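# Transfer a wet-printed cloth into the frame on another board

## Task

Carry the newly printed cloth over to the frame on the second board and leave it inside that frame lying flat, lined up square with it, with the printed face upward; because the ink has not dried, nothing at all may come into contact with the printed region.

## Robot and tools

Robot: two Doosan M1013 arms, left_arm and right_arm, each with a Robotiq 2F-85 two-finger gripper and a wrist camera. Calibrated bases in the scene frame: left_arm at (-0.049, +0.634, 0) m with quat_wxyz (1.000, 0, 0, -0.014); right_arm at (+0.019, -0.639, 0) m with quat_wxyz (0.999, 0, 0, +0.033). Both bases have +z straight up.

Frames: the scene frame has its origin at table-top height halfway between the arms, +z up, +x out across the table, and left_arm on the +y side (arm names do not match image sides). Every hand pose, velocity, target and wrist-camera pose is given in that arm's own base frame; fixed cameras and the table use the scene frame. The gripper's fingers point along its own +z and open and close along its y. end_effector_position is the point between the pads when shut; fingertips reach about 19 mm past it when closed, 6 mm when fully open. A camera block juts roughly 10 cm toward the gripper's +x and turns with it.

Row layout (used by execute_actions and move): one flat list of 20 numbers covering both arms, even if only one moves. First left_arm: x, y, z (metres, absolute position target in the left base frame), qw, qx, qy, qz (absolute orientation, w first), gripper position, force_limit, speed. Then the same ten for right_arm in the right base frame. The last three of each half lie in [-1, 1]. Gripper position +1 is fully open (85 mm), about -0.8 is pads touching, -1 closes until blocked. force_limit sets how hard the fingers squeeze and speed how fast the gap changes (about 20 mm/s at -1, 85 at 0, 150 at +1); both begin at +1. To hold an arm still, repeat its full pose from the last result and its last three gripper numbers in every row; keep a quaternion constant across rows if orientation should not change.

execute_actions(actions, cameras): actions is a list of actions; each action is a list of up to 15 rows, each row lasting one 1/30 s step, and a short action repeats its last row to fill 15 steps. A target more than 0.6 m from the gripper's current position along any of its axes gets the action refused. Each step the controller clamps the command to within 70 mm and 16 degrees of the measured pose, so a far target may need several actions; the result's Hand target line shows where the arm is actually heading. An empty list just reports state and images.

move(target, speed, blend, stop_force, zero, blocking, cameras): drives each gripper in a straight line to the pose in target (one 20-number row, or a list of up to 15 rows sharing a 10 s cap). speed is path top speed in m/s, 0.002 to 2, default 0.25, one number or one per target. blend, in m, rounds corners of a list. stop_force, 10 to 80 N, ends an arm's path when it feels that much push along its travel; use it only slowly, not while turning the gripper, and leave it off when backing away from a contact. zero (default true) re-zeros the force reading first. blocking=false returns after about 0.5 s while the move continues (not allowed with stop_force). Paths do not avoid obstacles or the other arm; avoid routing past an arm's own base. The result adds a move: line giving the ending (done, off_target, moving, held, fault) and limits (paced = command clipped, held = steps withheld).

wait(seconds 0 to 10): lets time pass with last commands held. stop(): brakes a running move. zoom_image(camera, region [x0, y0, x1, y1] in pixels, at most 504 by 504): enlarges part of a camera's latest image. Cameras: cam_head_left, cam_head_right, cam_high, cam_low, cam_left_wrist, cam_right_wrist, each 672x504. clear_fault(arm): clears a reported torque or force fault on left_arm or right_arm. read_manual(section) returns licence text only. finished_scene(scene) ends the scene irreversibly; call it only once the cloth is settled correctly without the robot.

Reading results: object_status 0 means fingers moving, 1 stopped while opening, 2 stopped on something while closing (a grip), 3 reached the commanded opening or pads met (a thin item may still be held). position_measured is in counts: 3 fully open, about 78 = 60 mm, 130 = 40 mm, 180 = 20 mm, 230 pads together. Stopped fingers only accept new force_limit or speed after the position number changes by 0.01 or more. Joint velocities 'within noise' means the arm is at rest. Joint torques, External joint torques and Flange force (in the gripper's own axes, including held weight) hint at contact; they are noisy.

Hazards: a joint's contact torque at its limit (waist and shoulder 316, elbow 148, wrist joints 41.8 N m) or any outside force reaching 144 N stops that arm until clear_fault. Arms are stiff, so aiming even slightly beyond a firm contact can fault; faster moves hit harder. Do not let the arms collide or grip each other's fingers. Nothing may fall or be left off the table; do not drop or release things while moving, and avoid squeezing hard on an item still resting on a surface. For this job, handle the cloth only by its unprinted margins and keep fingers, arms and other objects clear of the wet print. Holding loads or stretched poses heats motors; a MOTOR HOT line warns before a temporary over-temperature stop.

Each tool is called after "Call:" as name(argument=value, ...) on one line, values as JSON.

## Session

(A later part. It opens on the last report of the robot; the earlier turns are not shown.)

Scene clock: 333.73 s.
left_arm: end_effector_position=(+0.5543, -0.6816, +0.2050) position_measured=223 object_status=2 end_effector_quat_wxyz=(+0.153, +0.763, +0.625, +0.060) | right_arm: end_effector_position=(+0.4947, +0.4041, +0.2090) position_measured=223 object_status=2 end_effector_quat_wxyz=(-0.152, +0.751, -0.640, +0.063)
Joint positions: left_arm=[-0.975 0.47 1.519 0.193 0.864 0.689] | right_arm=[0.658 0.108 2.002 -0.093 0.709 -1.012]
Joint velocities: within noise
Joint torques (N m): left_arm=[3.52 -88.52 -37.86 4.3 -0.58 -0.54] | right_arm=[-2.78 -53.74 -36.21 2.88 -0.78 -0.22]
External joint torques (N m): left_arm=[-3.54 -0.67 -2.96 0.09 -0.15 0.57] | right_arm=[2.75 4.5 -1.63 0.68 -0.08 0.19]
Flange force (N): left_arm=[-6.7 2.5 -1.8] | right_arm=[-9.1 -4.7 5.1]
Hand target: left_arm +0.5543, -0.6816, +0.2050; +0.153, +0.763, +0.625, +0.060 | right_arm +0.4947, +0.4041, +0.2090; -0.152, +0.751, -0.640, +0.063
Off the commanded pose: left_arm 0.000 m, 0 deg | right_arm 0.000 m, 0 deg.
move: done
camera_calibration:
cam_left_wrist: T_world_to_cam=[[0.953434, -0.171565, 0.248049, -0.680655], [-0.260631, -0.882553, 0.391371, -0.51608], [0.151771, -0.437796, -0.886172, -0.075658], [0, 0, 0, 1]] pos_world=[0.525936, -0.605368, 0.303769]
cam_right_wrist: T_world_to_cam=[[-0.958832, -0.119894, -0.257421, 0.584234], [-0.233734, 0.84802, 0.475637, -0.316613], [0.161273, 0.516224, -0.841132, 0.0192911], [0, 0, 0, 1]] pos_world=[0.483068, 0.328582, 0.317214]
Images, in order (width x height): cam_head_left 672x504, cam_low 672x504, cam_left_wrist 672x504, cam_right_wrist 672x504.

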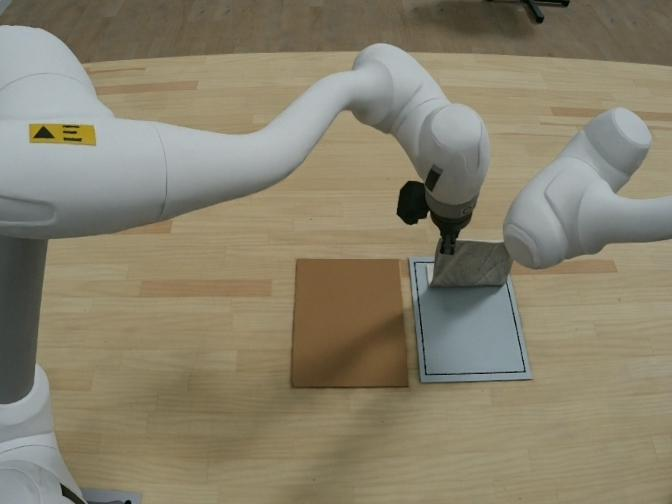

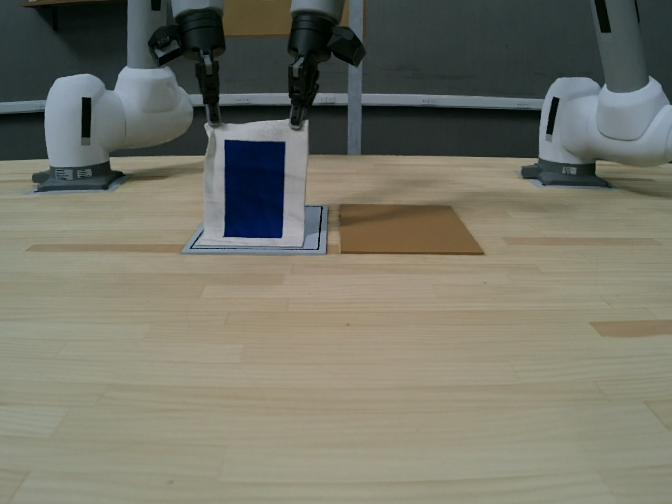

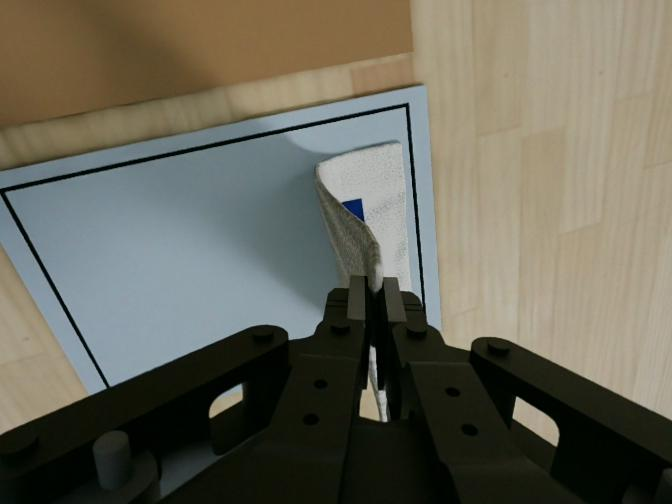

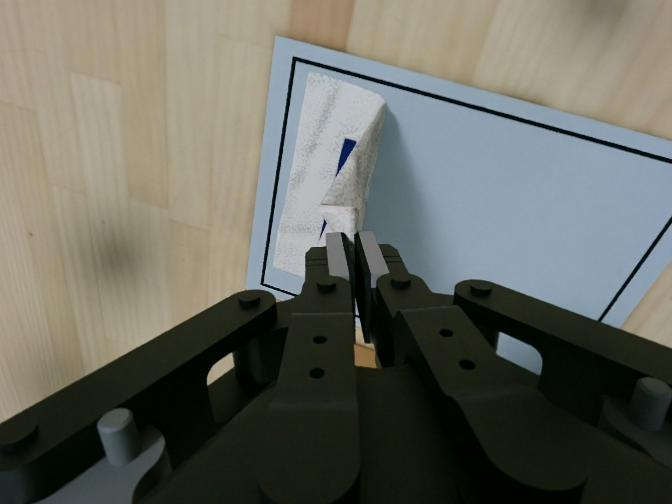

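Call:
move(target=[[0.5251,-0.6724,0.165,0.1530,0.7630,0.6251,0.0603,-1,-0.7,-1,0.4665,0.4160,0.169,-0.1518,0.7509,-0.6395,0.0632,-1,-0.7,-1],[0.4830,-0.6716,0.120,0.1530,0.7630,0.6251,0.0603,-1,-0.7,-1,0.4247,0.4207,0.124,-0.1518,0.7509,-0.6395,0.0632,-1,-0.7,-1],[0.4451,-0.6737,0.080,0.1530,0.7630,0.6251,0.0603,-1,-0.7,-1,0.3867,0.4222,0.083,-0.1518,0.7509,-0.6395,0.0632,-1,-0.7,-1]], speed=0.1, blend=[0.01,0.01,0], cameras=["cam_low","cam_head_right","cam_left_wrist","cam_right_wrist","cam_high"])

Call:
zoom_image(camera="cam_low", region=[170, 140, 350, 270])

Call:
zoom_image(camera="cam_high", region=[200, 170, 350, 310])

Call:
zoom_image(camera="cam_head_right", region=[390, 240, 530, 400])

Scene clock: 339.43 s.
left_arm: end_effector_position=(+0.4451, -0.6737, +0.0800) position_measured=223 object_status=2 end_effector_quat_wxyz=(+0.153, +0.763, +0.625, +0.060) | right_arm: end_effector_position=(+0.3867, +0.4222, +0.0830) position_measured=223 object_status=2 end_effector_quat_wxyz=(-0.152, +0.751, -0.640, +0.063)
Joint positions: left_arm=[-1.094 0.483 1.761 0.304 0.641 0.454] | right_arm=[0.826 0.167 2.223 -0.26 0.454 -0.688]
Joint velocities: within noise
Joint torques (N m): left_arm=[3.49 -84.16 -33.02 3.61 -0.44 -0.56] | right_arm=[-2.64 -51.47 -28.58 2.08 -0.62 -0.21]
External joint torques (N m): left_arm=[-3.34 -0.75 -2.39 0.11 -0.14 0.58] | right_arm=[2.75 3.91 -1.12 0.57 -0.11 0.18]
Flange force (N): left_arm=[-5.6 0.6 -1.7] | right_arm=[-8.7 -0.4 6.1]
Hand target: left_arm +0.4451, -0.6737, +0.0800; +0.153, +0.763, +0.625, +0.060 | right_arm +0.3867, +0.4222, +0.0830; -0.152, +0.751, -0.640, +0.063
Off the commanded pose: left_arm 0.000 m, 0 deg | right_arm 0.000 m, 0 deg.
move: done
camera_calibration:
cam_left_wrist: T_world_to_cam=[[0.953434, -0.171565, 0.248049, -0.544179], [-0.260631, -0.882553, 0.391371, -0.488648], [0.151771, -0.437796, -0.886172, -0.166397], [0, 0, 0, 1]] pos_world=[0.416736, -0.597468, 0.178769]
cam_right_wrist: T_world_to_cam=[[-0.958832, -0.119894, -0.257421, 0.450427], [-0.233734, 0.84802, 0.475637, -0.29736], [0.161273, 0.516224, -0.841132, -0.0786695], [0, 0, 0, 1]] pos_world=[0.375068, 0.346782, 0.191214]
Images, in order (width x height): cam_head_right 672x504, cam_high 672x504, cam_low 672x504, cam_left_wrist 672x504, cam_right_wrist 672x504.

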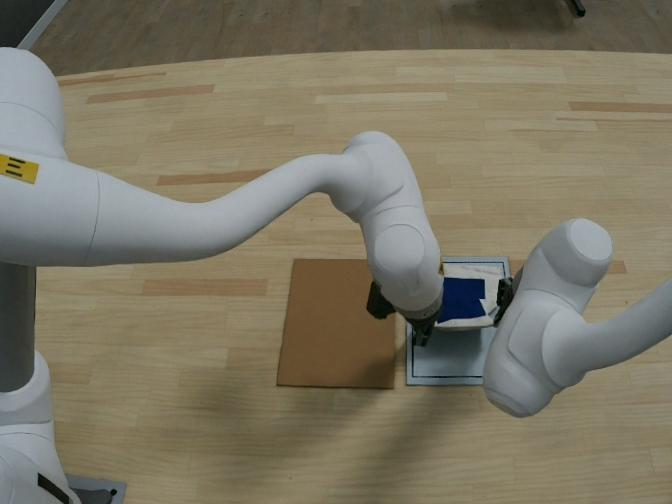

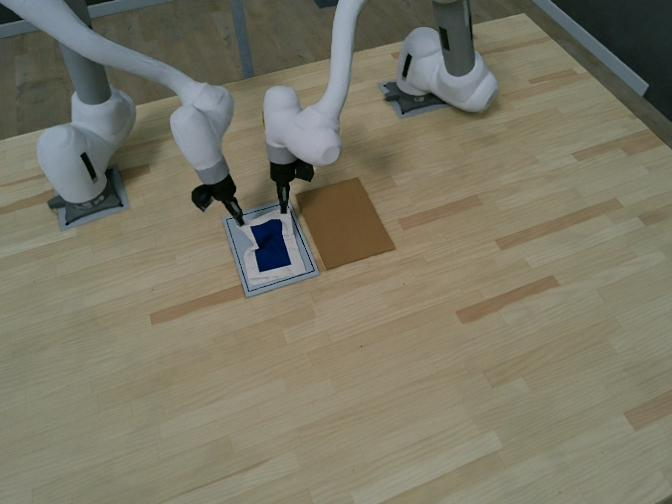

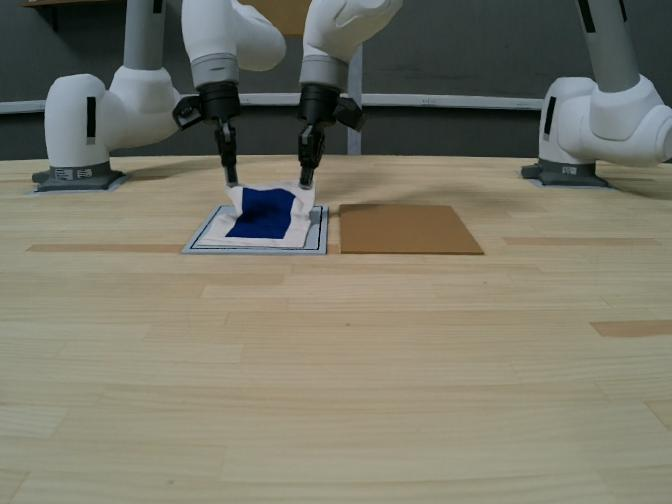

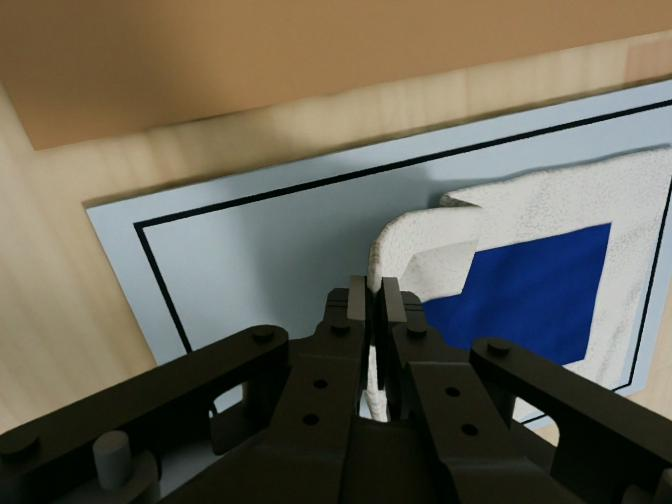

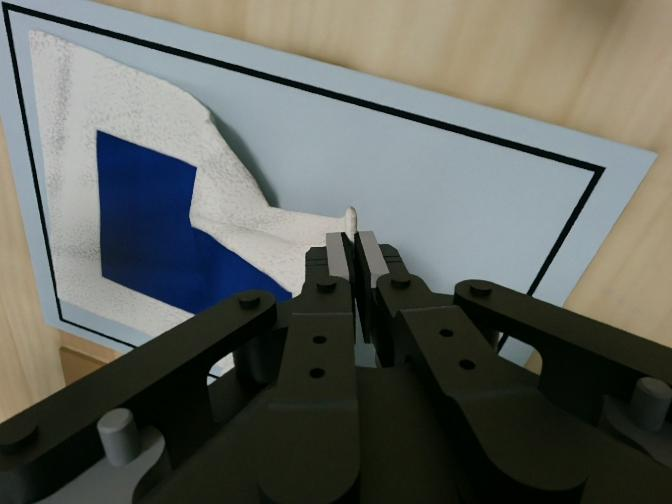

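Scaled by 2.800 from the camera's 672x504 image, which has a finer 960x720 frame.

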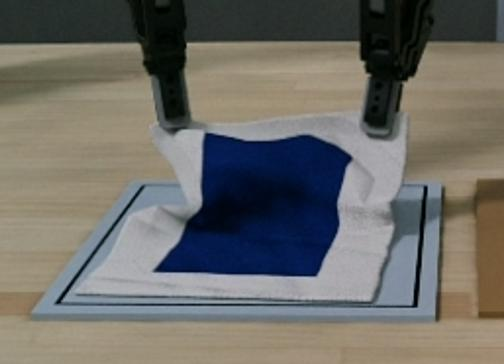

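Scaled by 3.360 from the camera's 672x504 image, which has a finer 960x720 frame.

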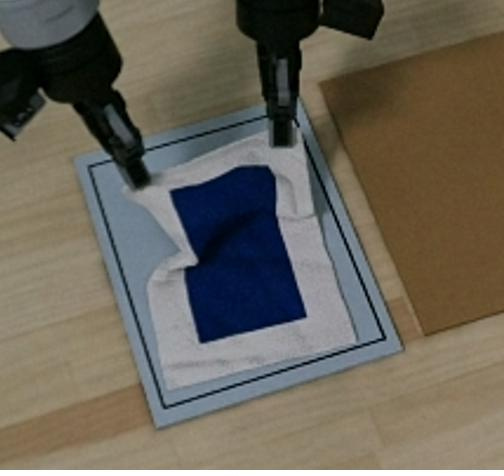

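Scaled by 3.150 from the camera's 672x504 image, which has a finer 960x720 frame.

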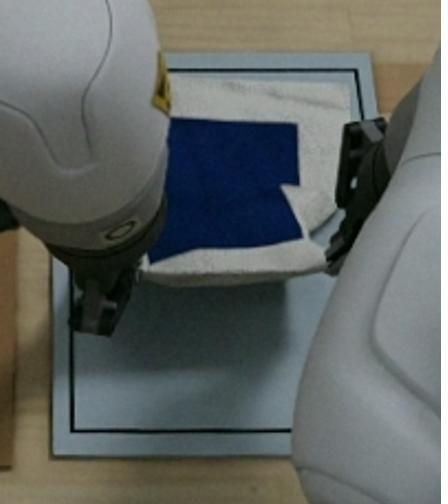

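Call:
move(target=[[0.4131,-0.6756,0.090,0.1530,0.7630,0.6251,0.0603,-1,-0.7,-1,0.3546,0.4224,0.094,-0.1518,0.7509,-0.6395,0.0632,-1,-0.7,-1]], speed=0.1, cameras=["cam_low","cam_head_right","cam_left_wrist","cam_right_wrist","cam_high"])

Call:
zoom_image(camera="cam_low", region=[170, 140, 350, 270])

Call:
zoom_image(camera="cam_high", region=[200, 170, 350, 310])

Call:
zoom_image(camera="cam_head_right", region=[390, 240, 530, 400])

Scene clock: 342.80 s.
left_arm: end_effector_position=(+0.4131, -0.6756, +0.0900) position_measured=223 object_status=2 end_effector_quat_wxyz=(+0.153, +0.763, +0.625, +0.060) | right_arm: end_effector_position=(+0.3546, +0.4224, +0.0940) position_measured=223 object_status=2 end_effector_quat_wxyz=(-0.152, +0.751, -0.640, +0.063)
Joint positions: left_arm=[-1.135 0.455 1.785 0.317 0.655 0.405] | right_arm=[0.877 0.123 2.248 -0.28 0.482 -0.624]
Joint velocities: within noise
Joint torques (N m): left_arm=[3.56 -81.88 -32.99 3.61 -0.44 -0.55] | right_arm=[-2.69 -47.51 -29.04 2.12 -0.55 -0.18]
External joint torques (N m): left_arm=[-3.57 -0.08 -2.47 0.13 -0.1 0.58] | right_arm=[2.72 4.26 -1.07 0.53 -0.14 0.15]
Flange force (N): left_arm=[-6.6 0.5 -1.1] | right_arm=[-9.3 0.0 6.6]
Hand target: left_arm +0.4131, -0.6756, +0.0900; +0.153, +0.763, +0.625, +0.060 | right_arm +0.3546, +0.4224, +0.0940; -0.152, +0.751, -0.640, +0.063
Off the commanded pose: left_arm 0.000 m, 0 deg | right_arm 0.000 m, 0 deg.
move: done
camera_calibration:
cam_left_wrist: T_world_to_cam=[[0.953455, -0.171509, 0.248007, -0.516442], [-0.260549, -0.882604, 0.39131, -0.502629], [0.151779, -0.437715, -0.88621, -0.153458], [0, 0, 0, 1]] pos_world=[0.384736, -0.599368, 0.188769]
cam_right_wrist: T_world_to_cam=[[-0.958835, -0.119884, -0.257416, 0.422488], [-0.233722, 0.848022, 0.47564, -0.310185], [0.161273, 0.516224, -0.841132, -0.0642918], [0, 0, 0, 1]] pos_world=[0.342968, 0.346882, 0.202214]
Images, in order (width x height): cam_head_right 672x504, cam_high 672x504, cam_low 672x504, cam_left_wrist 672x504, cam_right_wrist 672x504.

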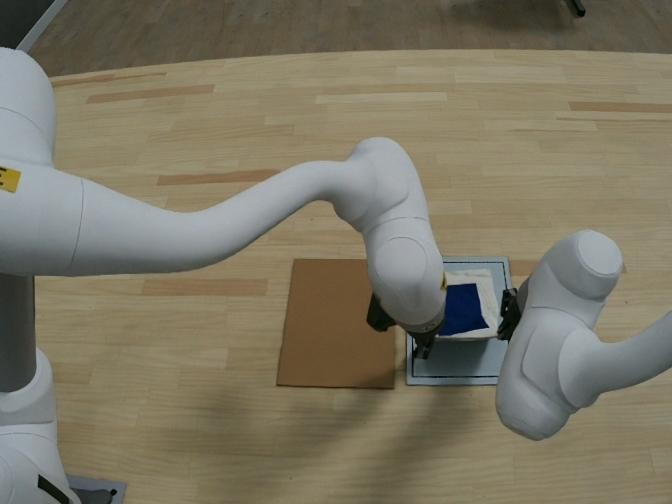

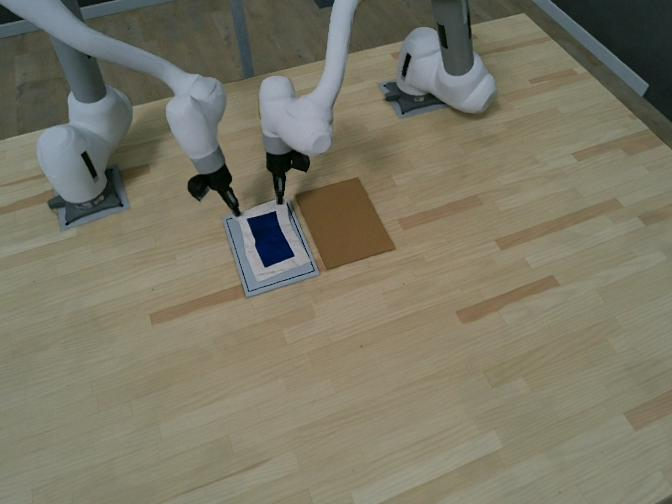

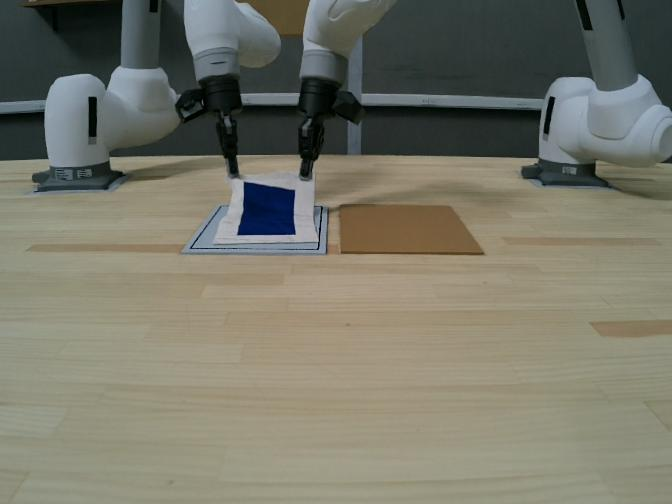

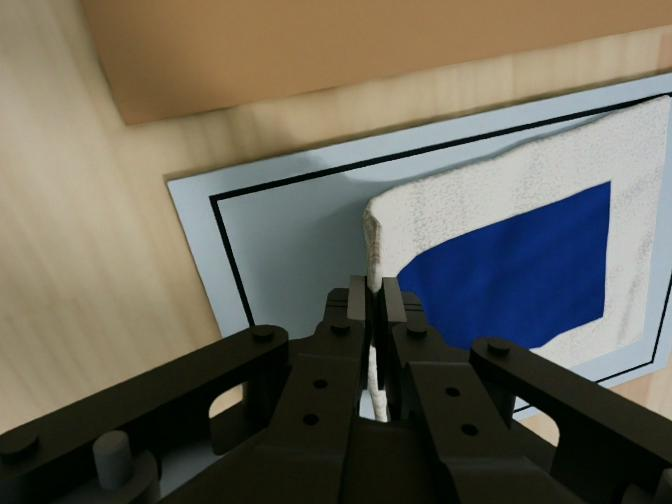

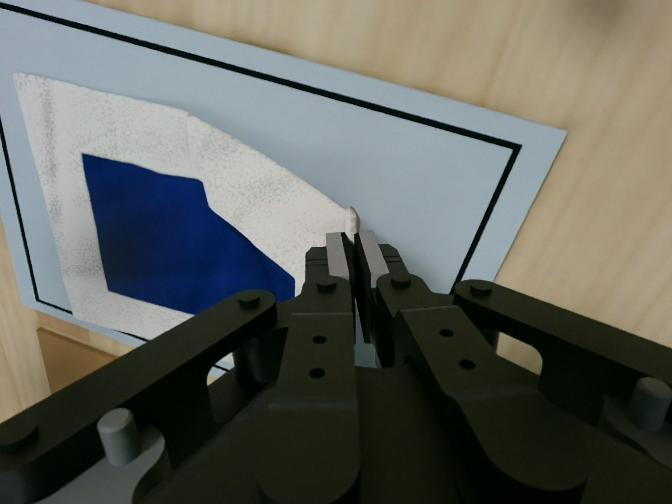

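Scaled by 2.800 from the camera's 672x504 image, which has a finer 960x720 frame.

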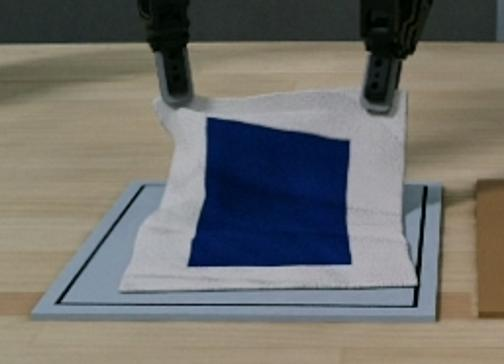

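Scaled by 3.360 from the camera's 672x504 image, which has a finer 960x720 frame.

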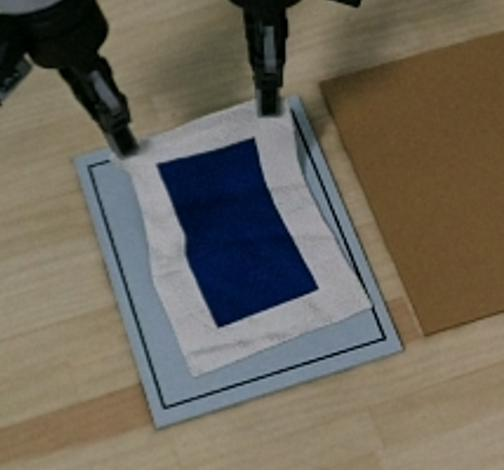

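Scaled by 3.150 from the camera's 672x504 image, which has a finer 960x720 frame.

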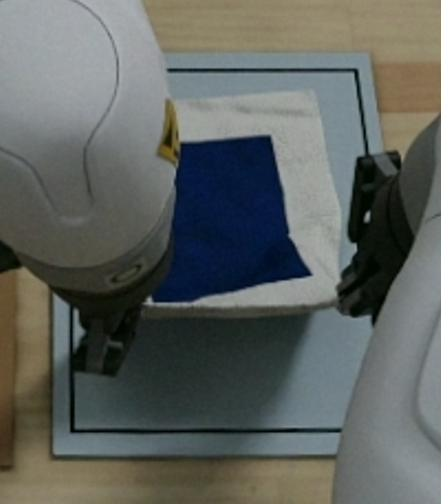

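Call:
move(target=[[0.4732,-0.6779,0.17,0.1530,0.7630,0.6251,0.0603,-1,-0.7,-1,0.4143,0.4154,0.174,-0.1518,0.7509,-0.6395,0.0632,-1,-0.7,-1],[0.5835,-0.6898,0.28,0.1530,0.7630,0.6251,0.0603,-1,-0.7,-1,0.5231,0.3931,0.284,-0.1518,0.7509,-0.6395,0.0632,-1,-0.7,-1],[0.7001,-0.7070,0.297,0.1530,0.7630,0.6251,0.0603,-1,-0.7,-1,0.6376,0.3655,0.301,-0.1518,0.7509,-0.6395,0.0632,-1,-0.7,-1]], speed=[0.12,0.12,0.08], blend=[0.03,0.03,0], cameras=[])

Call:
wait(seconds=5, cameras=["cam_low","cam_head_left"])

Call:
move(target=[[0.7001,-0.7070,0.279,0.1530,0.7630,0.6251,0.0603,-1,-0.7,-1,0.6376,0.3655,0.283,-0.1518,0.7509,-0.6395,0.0632,-1,-0.7,-1],[0.6791,-0.7081,0.266,0.1530,0.7630,0.6251,0.0603,-1,-0.7,-1,0.6165,0.3659,0.270,-0.1518,0.7509,-0.6395,0.0632,-1,-0.7,-1],[0.6218,-0.6997,0.258,0.1530,0.7630,0.6251,0.0603,-1,-0.7,-1,0.5603,0.3797,0.262,-0.1518,0.7509,-0.6395,0.0632,-1,-0.7,-1],[0.5986,-0.6914,0.240,0.1530,0.7630,0.6251,0.0603,-1,-0.7,-1,0.5379,0.3902,0.244,-0.1518,0.7509,-0.6395,0.0632,-1,-0.7,-1],[0.5543,-0.6816,0.205,0.1530,0.7630,0.6251,0.0603,-1,-0.7,-1,0.4947,0.4041,0.209,-0.1518,0.7509,-0.6395,0.0632,-1,-0.7,-1]], speed=0.1, blend=[0.008,0.01,0.01,0.01,0], cameras=["cam_low","cam_head_left","cam_left_wrist","cam_right_wrist"])

Call:
zoom_image(camera="cam_low", region=[150, 80, 330, 260])

Call:
zoom_image(camera="cam_head_left", region=[400, 190, 550, 320])

Scene clock: 351.80 s.
left_arm: end_effector_position=(+0.7001, -0.7070, +0.2970) position_measured=223 object_status=2 end_effector_quat_wxyz=(+0.153, +0.763, +0.625, +0.060) | right_arm: end_effector_position=(+0.6376, +0.3655, +0.3010) position_measured=223 object_status=2 end_effector_quat_wxyz=(-0.152, +0.751, -0.640, +0.063)
Joint positions: left_arm=[-0.857 0.607 1.13 0.125 1.097 0.872] | right_arm=[0.474 0.185 1.729 -0.001 0.897 -1.256]
Joint velocities: within noise
Joint torques (N m): left_arm=[3.59 -103.43 -40.52 4.61 -0.7 -0.53] | right_arm=[-2.43 -65.57 -40.45 3.39 -0.81 -0.2]
External joint torques (N m): left_arm=[-3.79 -1.17 -3.25 0.08 -0.11 0.56] | right_arm=[2.4 4.1 -1.39 0.7 -0.1 0.18]
Flange force (N): left_arm=[-7.4 4.9 -2.5] | right_arm=[-6.4 -6.5 3.6]
Hand target: left_arm +0.7001, -0.7070, +0.2970; +0.153, +0.763, +0.625, +0.060 | right_arm +0.6376, +0.3655, +0.3010; -0.152, +0.751, -0.640, +0.063
Off the commanded pose: left_arm 0.000 m, 0 deg | right_arm 0.000 m, 0 deg.
move: done
No camera images: "cameras" was empty.

Scene clock: 356.80 s.
left_arm: end_effector_position=(+0.7001, -0.7070, +0.2970) position_measured=223 object_status=2 end_effector_quat_wxyz=(+0.153, +0.763, +0.625, +0.060) | right_arm: end_effector_position=(+0.6376, +0.3655, +0.3010) position_measured=223 object_status=2 end_effector_quat_wxyz=(-0.152, +0.751, -0.640, +0.063)
Joint positions: left_arm=[-0.857 0.607 1.13 0.125 1.097 0.872] | right_arm=[0.474 0.185 1.729 -0.001 0.897 -1.256]
Joint velocities: within noise
Joint torques (N m): left_arm=[3.73 -103.41 -40.86 4.65 -0.7 -0.55] | right_arm=[-2.72 -65.84 -40.38 3.38 -0.77 -0.2]
External joint torques (N m): left_arm=[-3.66 -0.95 -2.81 0.03 -0.11 0.58] | right_arm=[2.77 4.16 -1.47 0.71 -0.14 0.18]
Flange force (N): left_arm=[-6.7 4.1 -2.1] | right_arm=[-7.1 -6.5 3.6]
Hand target: left_arm +0.7001, -0.7070, +0.2970; +0.153, +0.763, +0.625, +0.060 | right_arm +0.6376, +0.3655, +0.3010; -0.152, +0.751, -0.640, +0.063
Tool commands: left_gripper/position=-1.0 left_gripper/force_limit=-0.7 left_gripper/speed=-1.0 right_gripper/position=-1.0 right_gripper/force_limit=-0.7 right_gripper/speed=-1.0
Off the commanded pose: left_arm 0.000 m, 0 deg | right_arm 0.000 m, 0 deg.
wait: 5.00 s; at rest by 0.17 s
Images, in order (width x height): cam_head_left 672x504, cam_low 672x504.

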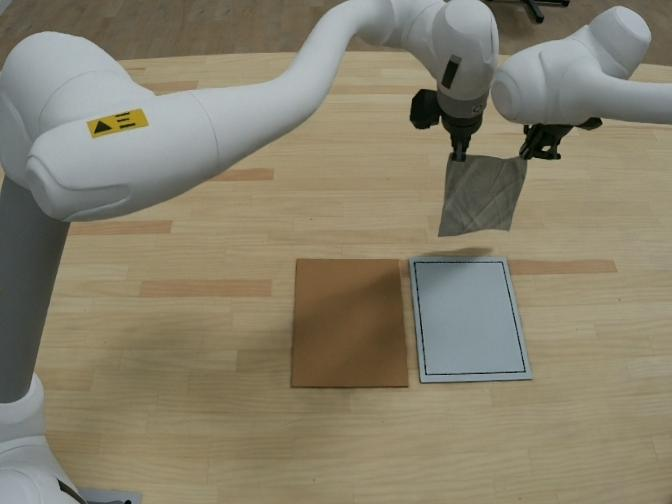

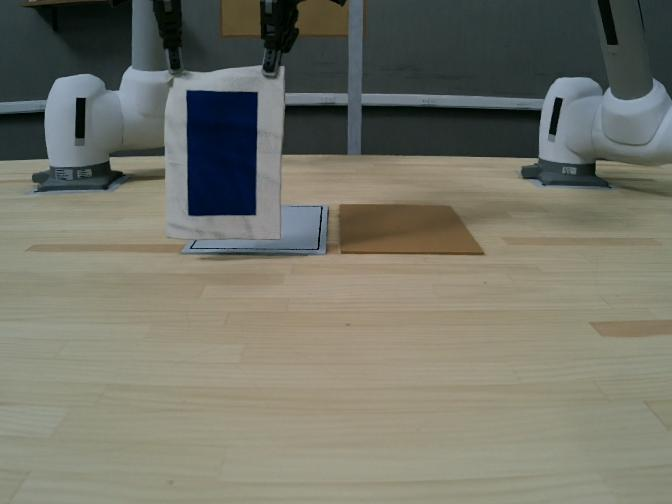

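Scene clock: 359.00 s.
left_arm: end_effector_position=(+0.5543, -0.6816, +0.2050) position_measured=223 object_status=2 end_effector_quat_wxyz=(+0.153, +0.763, +0.625, +0.060) | right_arm: end_effector_position=(+0.4947, +0.4041, +0.2090) position_measured=223 object_status=2 end_effector_quat_wxyz=(-0.152, +0.751, -0.640, +0.063)
Joint positions: left_arm=[-0.975 0.47 1.519 0.193 0.864 0.689] | right_arm=[0.658 0.108 2.002 -0.093 0.709 -1.012]
Joint velocities: within noise
Joint torques (N m): left_arm=[3.46 -88.72 -37.58 4.28 -0.6 -0.55] | right_arm=[-2.82 -53.61 -36.96 2.85 -0.73 -0.19]
External joint torques (N m): left_arm=[-3.34 0.03 -3.04 0.1 -0.12 0.58] | right_arm=[3 4.15 -0.96 0.72 -0.14 0.16]
Flange force (N): left_arm=[-7.3 3.5 -1.1] | right_arm=[-8.4 -3.0 5.0]
Hand target: left_arm +0.5543, -0.6816, +0.2050; +0.153, +0.763, +0.625, +0.060 | right_arm +0.4947, +0.4041, +0.2090; -0.152, +0.751, -0.640, +0.063
Off the commanded pose: left_arm 0.000 m, 0 deg | right_arm 0.000 m, 0 deg.
move: done
camera_calibration:
cam_left_wrist: T_world_to_cam=[[0.953434, -0.171565, 0.248049, -0.680655], [-0.260631, -0.882553, 0.391371, -0.51608], [0.151771, -0.437796, -0.886172, -0.075658], [0, 0, 0, 1]] pos_world=[0.525936, -0.605368, 0.303769]
cam_right_wrist: T_world_to_cam=[[-0.958832, -0.119894, -0.257421, 0.584234], [-0.233734, 0.84802, 0.475637, -0.316613], [0.161273, 0.516224, -0.841132, 0.0192911], [0, 0, 0, 1]] pos_world=[0.483068, 0.328582, 0.317214]
Images, in order (width x height): cam_head_left 672x504, cam_low 672x504, cam_left_wrist 672x504, cam_right_wrist 672x504.

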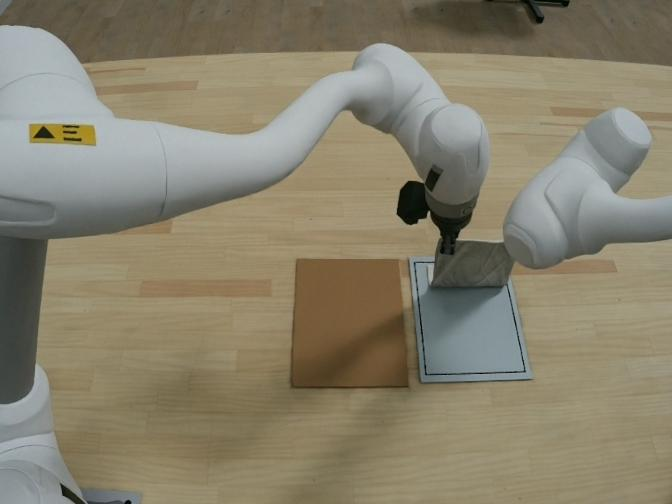

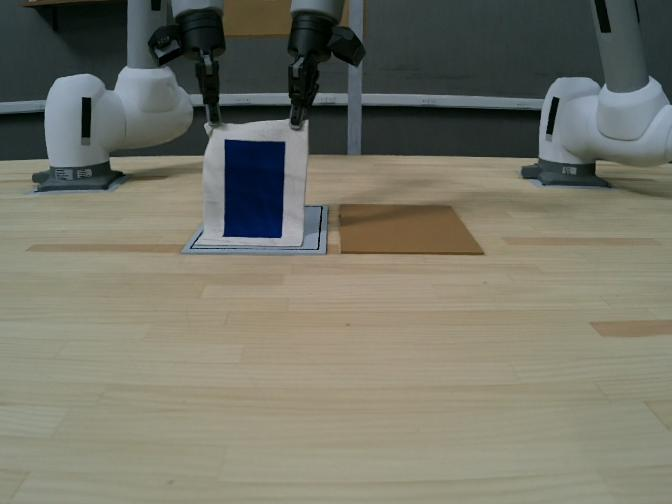

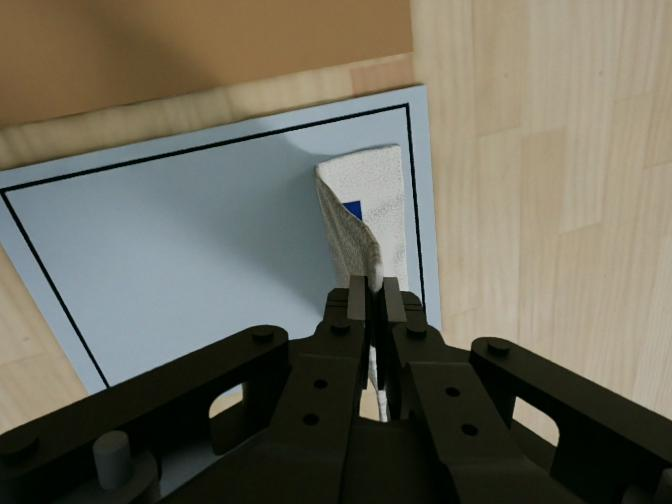

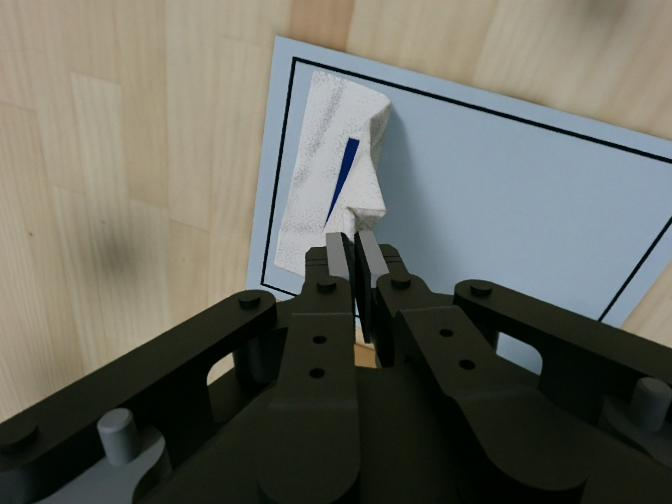

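Scaled by 2.800 from the camera's 672x504 image, which has a finer 960x720 frame.

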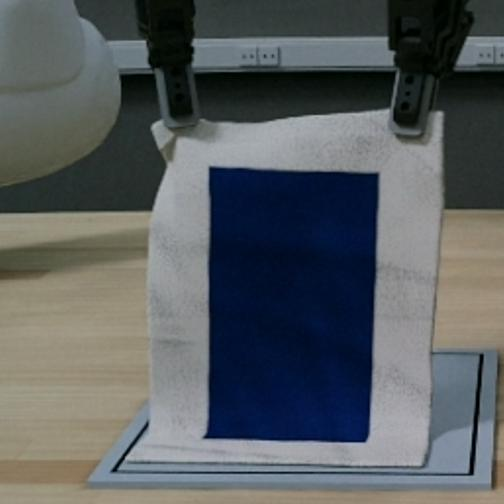

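Scaled by 3.360 from the camera's 672x504 image, which has a finer 960x720 frame.

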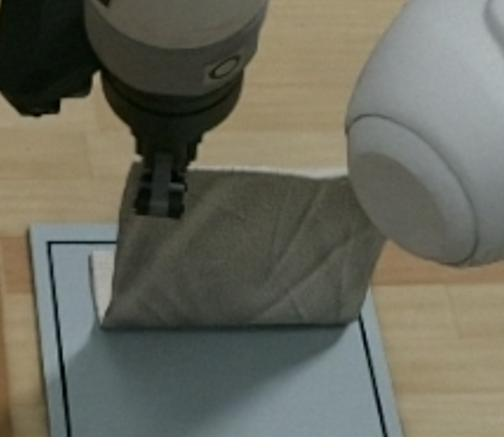

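Call:
move(target=[[0.5193,-0.6786,0.165,0.1530,0.7630,0.6251,0.0603,-1,-0.7,-1,0.4601,0.4104,0.169,-0.1518,0.7509,-0.6395,0.0632,-1,-0.7,-1],[0.4792,-0.6777,0.120,0.1530,0.7630,0.6251,0.0603,-1,-0.7,-1,0.4203,0.4150,0.124,-0.1518,0.7509,-0.6395,0.0632,-1,-0.7,-1],[0.4412,-0.6788,0.080,0.1530,0.7630,0.6251,0.0603,-1,-0.7,-1,0.3824,0.4175,0.083,-0.1518,0.7509,-0.6395,0.0632,-1,-0.7,-1]], speed=0.1, blend=[0.01,0.01,0], cameras=["cam_low","cam_head_right","cam_left_wrist","cam_right_wrist","cam_high"])

Call:
zoom_image(camera="cam_low", region=[170, 140, 350, 270])

Call:
zoom_image(camera="cam_high", region=[200, 170, 350, 310])

Call:
zoom_image(camera="cam_head_right", region=[390, 240, 530, 400])

Scene clock: 364.03 s.
left_arm: end_effector_position=(+0.4412, -0.6788, +0.0800) position_measured=223 object_status=2 end_effector_quat_wxyz=(+0.153, +0.763, +0.625, +0.060) | right_arm: end_effector_position=(+0.3824, +0.4175, +0.0830) position_measured=223 object_status=2 end_effector_quat_wxyz=(-0.152, +0.751, -0.640, +0.063)
Joint positions: left_arm=[-1.102 0.486 1.756 0.306 0.645 0.445] | right_arm=[0.826 0.158 2.234 -0.261 0.452 -0.687]
Joint velocities: within noise
Joint torques (N m): left_arm=[3.49 -84.54 -32.91 3.64 -0.42 -0.53] | right_arm=[-2.83 -50.58 -28.61 2.01 -0.61 -0.18]
External joint torques (N m): left_arm=[-3.46 -1.1 -2.72 0.11 -0.16 0.55] | right_arm=[2.73 4.35 -1.01 0.64 -0.12 0.16]
Flange force (N): left_arm=[-6.0 0.7 -2.2] | right_arm=[-8.9 -0.6 6.9]
Hand target: left_arm +0.4412, -0.6788, +0.0800; +0.153, +0.763, +0.625, +0.060 | right_arm +0.3824, +0.4175, +0.0830; -0.152, +0.751, -0.640, +0.063
Off the commanded pose: left_arm 0.000 m, 0 deg | right_arm 0.000 m, 0 deg.
move: done
camera_calibration:
cam_left_wrist: T_world_to_cam=[[0.953434, -0.171565, 0.248049, -0.541336], [-0.260631, -0.882553, 0.391371, -0.494165], [0.151771, -0.437796, -0.886172, -0.168038], [0, 0, 0, 1]] pos_world=[0.412836, -0.602568, 0.178769]
cam_right_wrist: T_world_to_cam=[[-0.958832, -0.119894, -0.257421, 0.44574], [-0.233734, 0.84802, 0.475637, -0.29438], [0.161273, 0.516224, -0.841132, -0.0755497], [0, 0, 0, 1]] pos_world=[0.370768, 0.342082, 0.191214]
Images, in order (width x height): cam_head_right 672x504, cam_high 672x504, cam_low 672x504, cam_left_wrist 672x504, cam_right_wrist 672x504.

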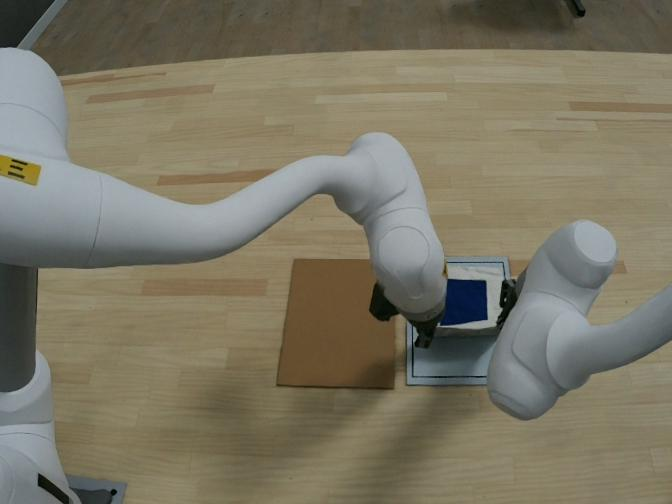

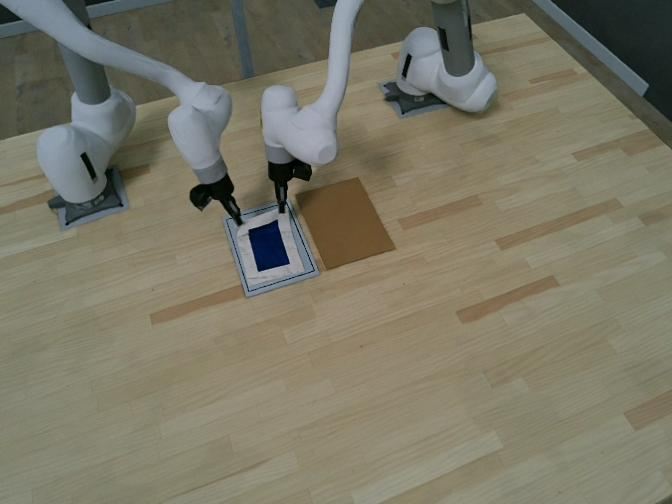

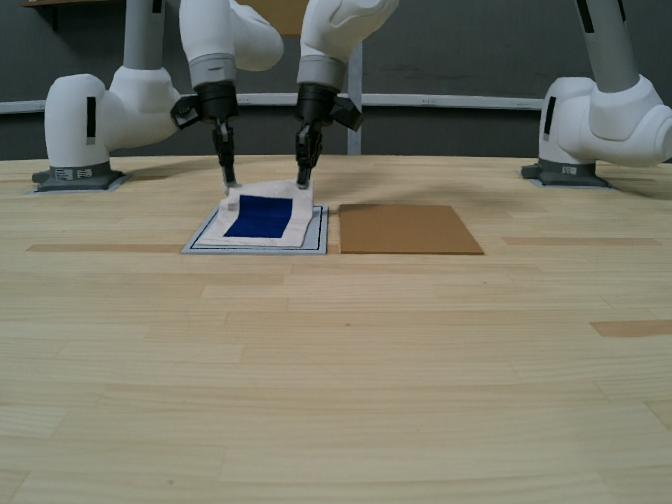

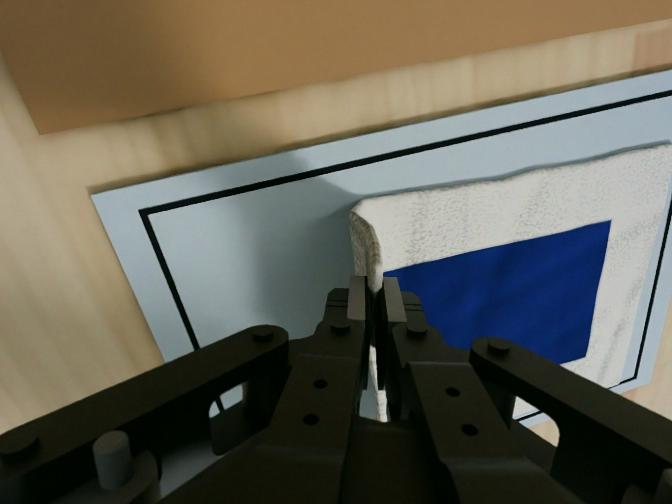

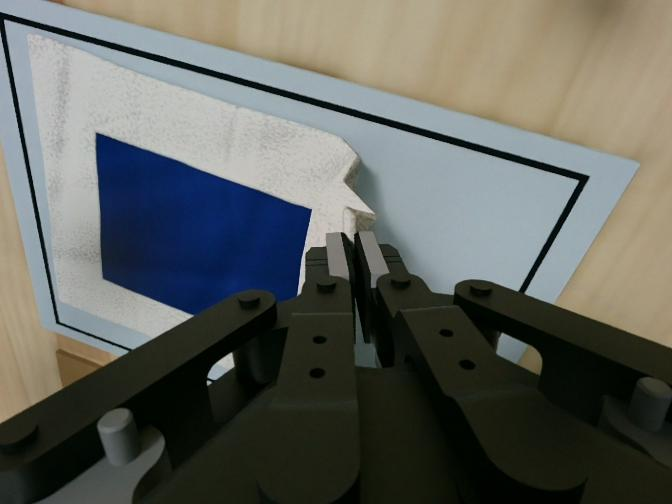

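Scaled by 2.800 from the camera's 672x504 image, which has a finer 960x720 frame.

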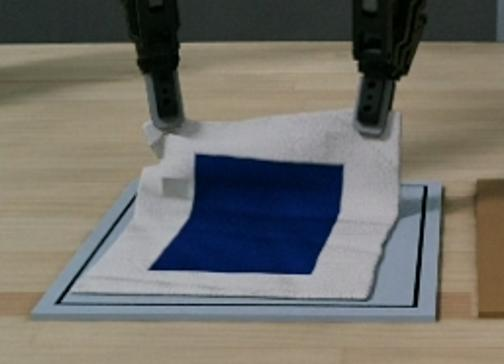

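Scaled by 3.360 from the camera's 672x504 image, which has a finer 960x720 frame.

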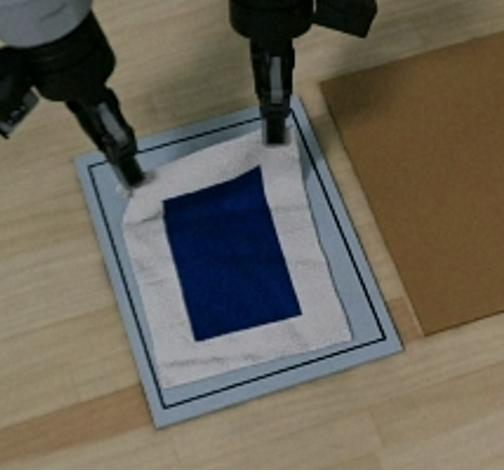

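Scaled by 3.150 from the camera's 672x504 image, which has a finer 960x720 frame.

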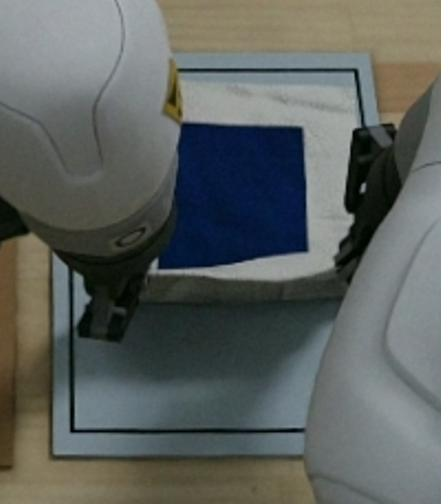

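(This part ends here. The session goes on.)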